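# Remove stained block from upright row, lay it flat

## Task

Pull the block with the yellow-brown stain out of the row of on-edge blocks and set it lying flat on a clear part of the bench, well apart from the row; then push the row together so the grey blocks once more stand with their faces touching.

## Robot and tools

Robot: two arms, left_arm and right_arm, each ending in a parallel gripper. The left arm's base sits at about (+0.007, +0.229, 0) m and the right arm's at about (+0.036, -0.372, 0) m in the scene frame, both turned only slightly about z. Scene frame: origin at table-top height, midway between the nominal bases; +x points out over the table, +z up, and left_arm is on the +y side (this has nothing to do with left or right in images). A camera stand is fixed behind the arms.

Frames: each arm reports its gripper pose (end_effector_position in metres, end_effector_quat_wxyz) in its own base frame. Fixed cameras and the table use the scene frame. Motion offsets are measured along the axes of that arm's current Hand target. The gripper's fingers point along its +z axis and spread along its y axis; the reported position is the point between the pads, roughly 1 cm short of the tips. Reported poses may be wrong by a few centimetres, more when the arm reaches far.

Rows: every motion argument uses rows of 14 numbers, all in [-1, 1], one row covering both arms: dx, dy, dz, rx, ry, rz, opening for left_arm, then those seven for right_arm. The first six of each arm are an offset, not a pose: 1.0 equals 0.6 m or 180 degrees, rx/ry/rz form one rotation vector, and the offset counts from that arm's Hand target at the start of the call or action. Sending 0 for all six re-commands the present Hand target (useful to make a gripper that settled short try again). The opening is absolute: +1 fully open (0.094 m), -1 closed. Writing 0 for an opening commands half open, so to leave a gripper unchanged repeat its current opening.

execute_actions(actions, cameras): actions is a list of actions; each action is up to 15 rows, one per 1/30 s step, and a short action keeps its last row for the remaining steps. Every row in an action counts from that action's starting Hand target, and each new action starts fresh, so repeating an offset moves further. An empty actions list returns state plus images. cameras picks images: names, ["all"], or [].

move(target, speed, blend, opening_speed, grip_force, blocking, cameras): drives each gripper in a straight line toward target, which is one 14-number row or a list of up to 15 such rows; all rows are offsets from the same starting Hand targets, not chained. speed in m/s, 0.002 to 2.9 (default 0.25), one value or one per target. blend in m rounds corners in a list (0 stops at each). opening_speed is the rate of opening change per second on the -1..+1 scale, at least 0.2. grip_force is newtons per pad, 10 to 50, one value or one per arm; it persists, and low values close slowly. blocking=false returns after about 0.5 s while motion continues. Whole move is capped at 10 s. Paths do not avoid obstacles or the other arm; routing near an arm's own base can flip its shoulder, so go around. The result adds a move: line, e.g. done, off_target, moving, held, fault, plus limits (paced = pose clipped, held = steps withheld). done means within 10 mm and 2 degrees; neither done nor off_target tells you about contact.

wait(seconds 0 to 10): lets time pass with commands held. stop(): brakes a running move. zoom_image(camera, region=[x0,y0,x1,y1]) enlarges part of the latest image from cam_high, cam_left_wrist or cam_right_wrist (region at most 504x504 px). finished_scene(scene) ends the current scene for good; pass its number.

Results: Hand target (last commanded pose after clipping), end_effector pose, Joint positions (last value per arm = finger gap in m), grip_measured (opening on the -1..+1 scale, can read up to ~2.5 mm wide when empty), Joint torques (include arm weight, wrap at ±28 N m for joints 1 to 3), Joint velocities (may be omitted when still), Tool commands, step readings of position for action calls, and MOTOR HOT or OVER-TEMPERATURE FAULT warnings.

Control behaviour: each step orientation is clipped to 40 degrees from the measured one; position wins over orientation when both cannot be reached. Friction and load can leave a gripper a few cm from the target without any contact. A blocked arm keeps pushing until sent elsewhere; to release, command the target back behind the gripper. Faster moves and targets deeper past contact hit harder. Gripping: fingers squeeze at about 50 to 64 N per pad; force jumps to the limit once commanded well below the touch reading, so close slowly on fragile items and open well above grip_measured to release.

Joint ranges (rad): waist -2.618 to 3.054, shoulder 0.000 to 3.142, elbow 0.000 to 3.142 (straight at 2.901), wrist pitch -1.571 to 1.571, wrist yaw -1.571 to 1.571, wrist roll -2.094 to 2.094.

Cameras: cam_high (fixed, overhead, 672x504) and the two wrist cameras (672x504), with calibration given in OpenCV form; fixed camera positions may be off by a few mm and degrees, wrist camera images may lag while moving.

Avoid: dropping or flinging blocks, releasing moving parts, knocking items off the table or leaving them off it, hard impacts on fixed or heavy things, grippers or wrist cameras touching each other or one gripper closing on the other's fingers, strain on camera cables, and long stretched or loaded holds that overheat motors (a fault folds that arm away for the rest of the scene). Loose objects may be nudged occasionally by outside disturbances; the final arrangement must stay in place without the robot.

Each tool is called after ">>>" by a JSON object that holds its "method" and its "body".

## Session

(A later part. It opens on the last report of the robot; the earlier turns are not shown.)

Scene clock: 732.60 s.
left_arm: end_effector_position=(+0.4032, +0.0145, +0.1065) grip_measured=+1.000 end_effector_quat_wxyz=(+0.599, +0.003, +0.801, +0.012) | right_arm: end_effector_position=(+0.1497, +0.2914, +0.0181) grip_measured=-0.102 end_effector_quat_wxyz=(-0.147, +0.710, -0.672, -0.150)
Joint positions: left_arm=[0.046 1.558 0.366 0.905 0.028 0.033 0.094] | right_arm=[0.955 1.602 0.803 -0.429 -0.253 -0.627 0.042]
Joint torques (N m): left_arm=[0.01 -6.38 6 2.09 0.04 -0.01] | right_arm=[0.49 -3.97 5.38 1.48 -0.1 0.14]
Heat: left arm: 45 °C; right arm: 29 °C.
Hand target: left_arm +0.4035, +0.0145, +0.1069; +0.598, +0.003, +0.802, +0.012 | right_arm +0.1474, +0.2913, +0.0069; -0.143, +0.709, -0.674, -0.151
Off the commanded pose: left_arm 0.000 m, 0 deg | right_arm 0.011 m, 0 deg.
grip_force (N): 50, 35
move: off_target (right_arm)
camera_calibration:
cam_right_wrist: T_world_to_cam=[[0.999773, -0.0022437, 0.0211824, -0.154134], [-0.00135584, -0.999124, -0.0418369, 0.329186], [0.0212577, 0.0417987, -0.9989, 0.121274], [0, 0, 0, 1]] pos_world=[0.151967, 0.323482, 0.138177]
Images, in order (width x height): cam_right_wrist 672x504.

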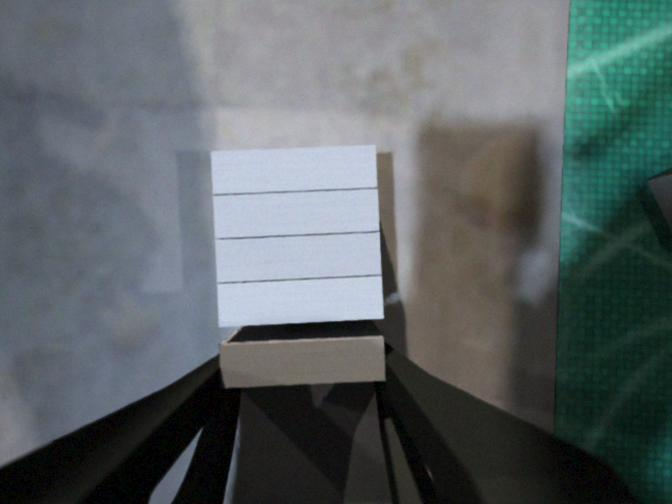

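>>> {"method": "move", "body": {"target": [0,0,0,0,0,0,1,-0.0245,-0.0003,-0.0018,0,0,0,-0.24], "speed": 0.03, "cameras": ["cam_right_wrist"]}}

>>> {"method": "zoom_image", "body": {"camera": "cam_right_wrist", "region": [180, 180, 440, 440]}}

Scene clock: 740.47 s.
left_arm: end_effector_position=(+0.4032, +0.0145, +0.1065) grip_measured=+1.000 end_effector_quat_wxyz=(+0.599, +0.003, +0.801, +0.012) | right_arm: end_effector_position=(+0.1479, +0.2971, +0.0181) grip_measured=-0.102 end_effector_quat_wxyz=(-0.145, +0.708, -0.675, -0.149)
Joint positions: left_arm=[0.046 1.558 0.366 0.905 0.028 0.033 0.094] | right_arm=[0.974 1.616 0.818 -0.428 -0.244 -0.601 0.042]
Joint torques (N m): left_arm=[-0.01 -6.37 6.05 2.08 0.05 -0.01] | right_arm=[1.32 -3.52 9.01 1.19 -0.09 0.16]
Heat: left arm: 45 °C; right arm: 28 °C.
Hand target: left_arm +0.4035, +0.0145, +0.1069; +0.598, +0.003, +0.802, +0.012 | right_arm +0.1471, +0.3043, +0.0139; -0.144, +0.709, -0.674, -0.151
Off the commanded pose: left_arm 0.000 m, 0 deg | right_arm 0.008 m, 0 deg.
grip_force (N): 50, 35
move: done
camera_calibration:
cam_right_wrist: T_world_to_cam=[[0.999766, -0.00931958, 0.0195309, -0.150154], [-0.00856338, -0.999224, -0.0384503, 0.335933], [0.0198741, 0.038274, -0.99907, 0.122345], [0, 0, 0, 1]] pos_world=[0.150564, 0.32959, 0.13808]
Images, in order (width x height): cam_right_wrist 672x504.

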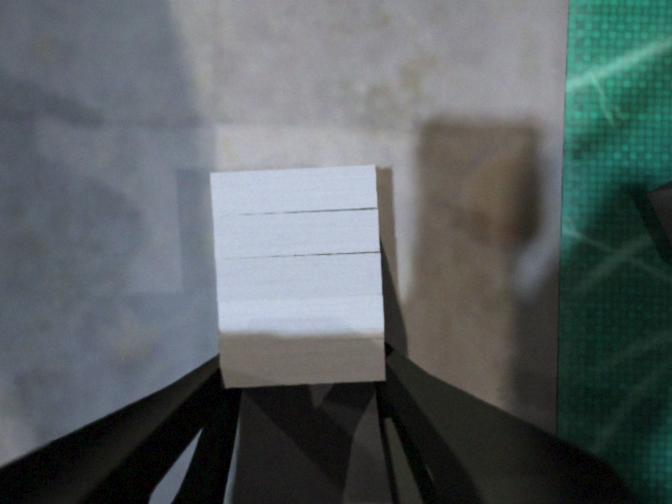

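Scaled by 1.938 from the camera's 672x504 image, which has a finer 960x720 frame.

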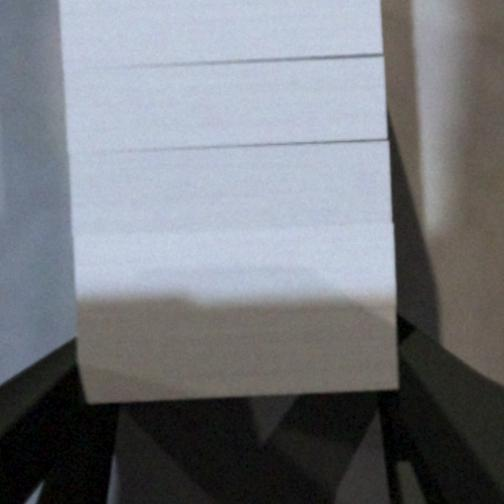

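>>> {"method": "move", "body": {"target": [[0,0,0,0,0,0,1,0.0091,0.0005,-0.0041,0,0,0,-0.24],[0,0,0,0,0,0,1,0.0091,0.0005,-0.0041,0,0,0,0.3],[0,0,0,0,0,0,1,-0.0240,0.0016,-0.1351,0,0,0,0.3],[0,0,0,0,0,0,1,0.1142,0.0096,-0.2334,0,0,0,0.3]], "speed": [0.03, 0.1, 0.1, 0.25], "blend": [0, 0, 0.02, 0], "cameras": ["cam_right_wrist", "cam_high"]}}

>>> {"method": "zoom_image", "body": {"camera": "cam_right_wrist", "region": [220, 0, 480, 220]}}

>>> {"method": "zoom_image", "body": {"camera": "cam_high", "region": [330, 350, 420, 420]}}

Scene clock: 753.73 s.
left_arm: end_effector_position=(+0.4032, +0.0145, +0.1065) grip_measured=+1.000 end_effector_quat_wxyz=(+0.599, +0.003, +0.801, +0.012) | right_arm: end_effector_position=(+0.1555, +0.1874, +0.1161) grip_measured=+0.298 end_effector_quat_wxyz=(-0.151, +0.707, -0.677, -0.138)
Joint positions: left_arm=[0.046 1.558 0.366 0.905 0.028 0.033 0.094] | right_arm=[0.637 1.192 0.893 -1.01 -0.322 -0.934 0.061]
Joint torques (N m): left_arm=[-0.02 -6.39 6.01 2.09 0.03 0.01] | right_arm=[-0.72 -3.97 6.93 0.65 -0.38 -0.1]
Heat: left arm: 45 °C; right arm: 29 °C.
Hand target: left_arm +0.4035, +0.0145, +0.1069; +0.598, +0.003, +0.802, +0.012 | right_arm +0.1472, +0.1846, +0.1140; -0.144, +0.709, -0.674, -0.151
Off the commanded pose: left_arm 0.000 m, 0 deg | right_arm 0.009 m, 2 deg.
grip_force (N): 50, 35
move: done
camera_calibration:
cam_right_wrist: T_world_to_cam=[[0.998944, -0.0179941, 0.0422695, -0.161613], [-0.0166857, -0.999377, -0.0311051, 0.230594], [0.0428029, 0.0303669, -0.998622, 0.222152], [0, 0, 0, 1]] pos_world=[0.155781, 0.220796, 0.23585]
Images, in order (width x height): cam_high 672x504, cam_right_wrist 672x504.

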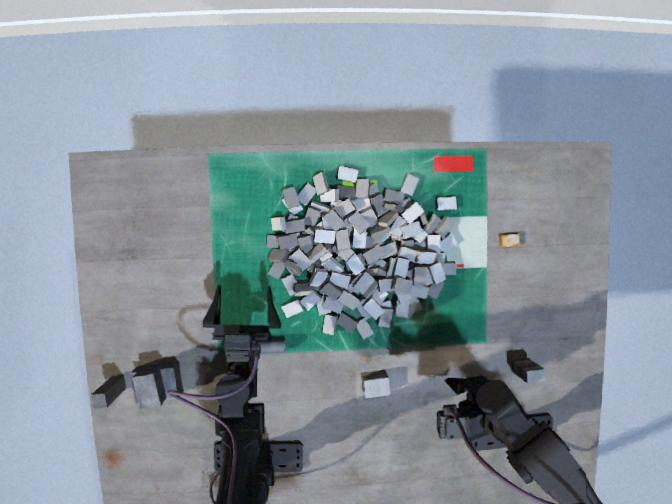

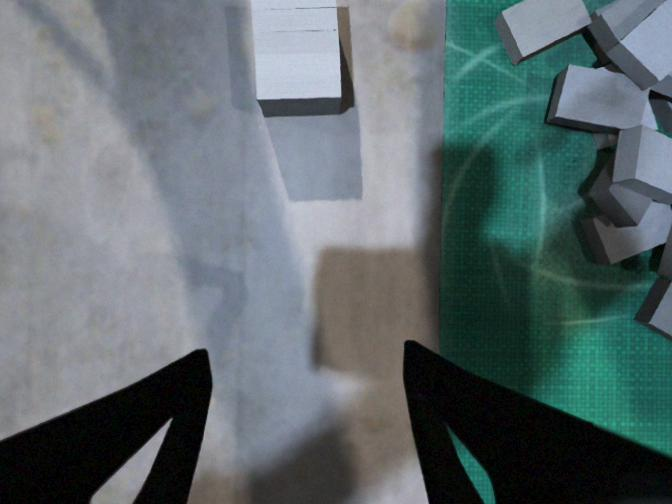

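Scaled by 1.938 from the camera's 672x504 image, which has a finer 960x720 frame.

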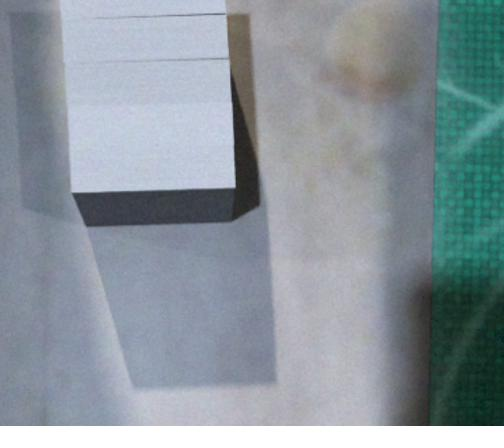

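Scaled by 5.600 from the camera's 672x504 image, which has a finer 960x720 frame.

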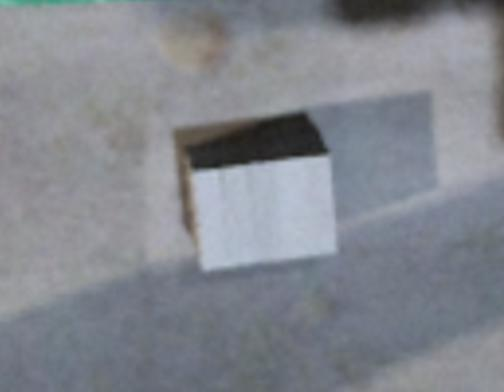

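>>> {"method": "finished_scene", "body": {"scene": 1}}

The scene is finished: the task was done.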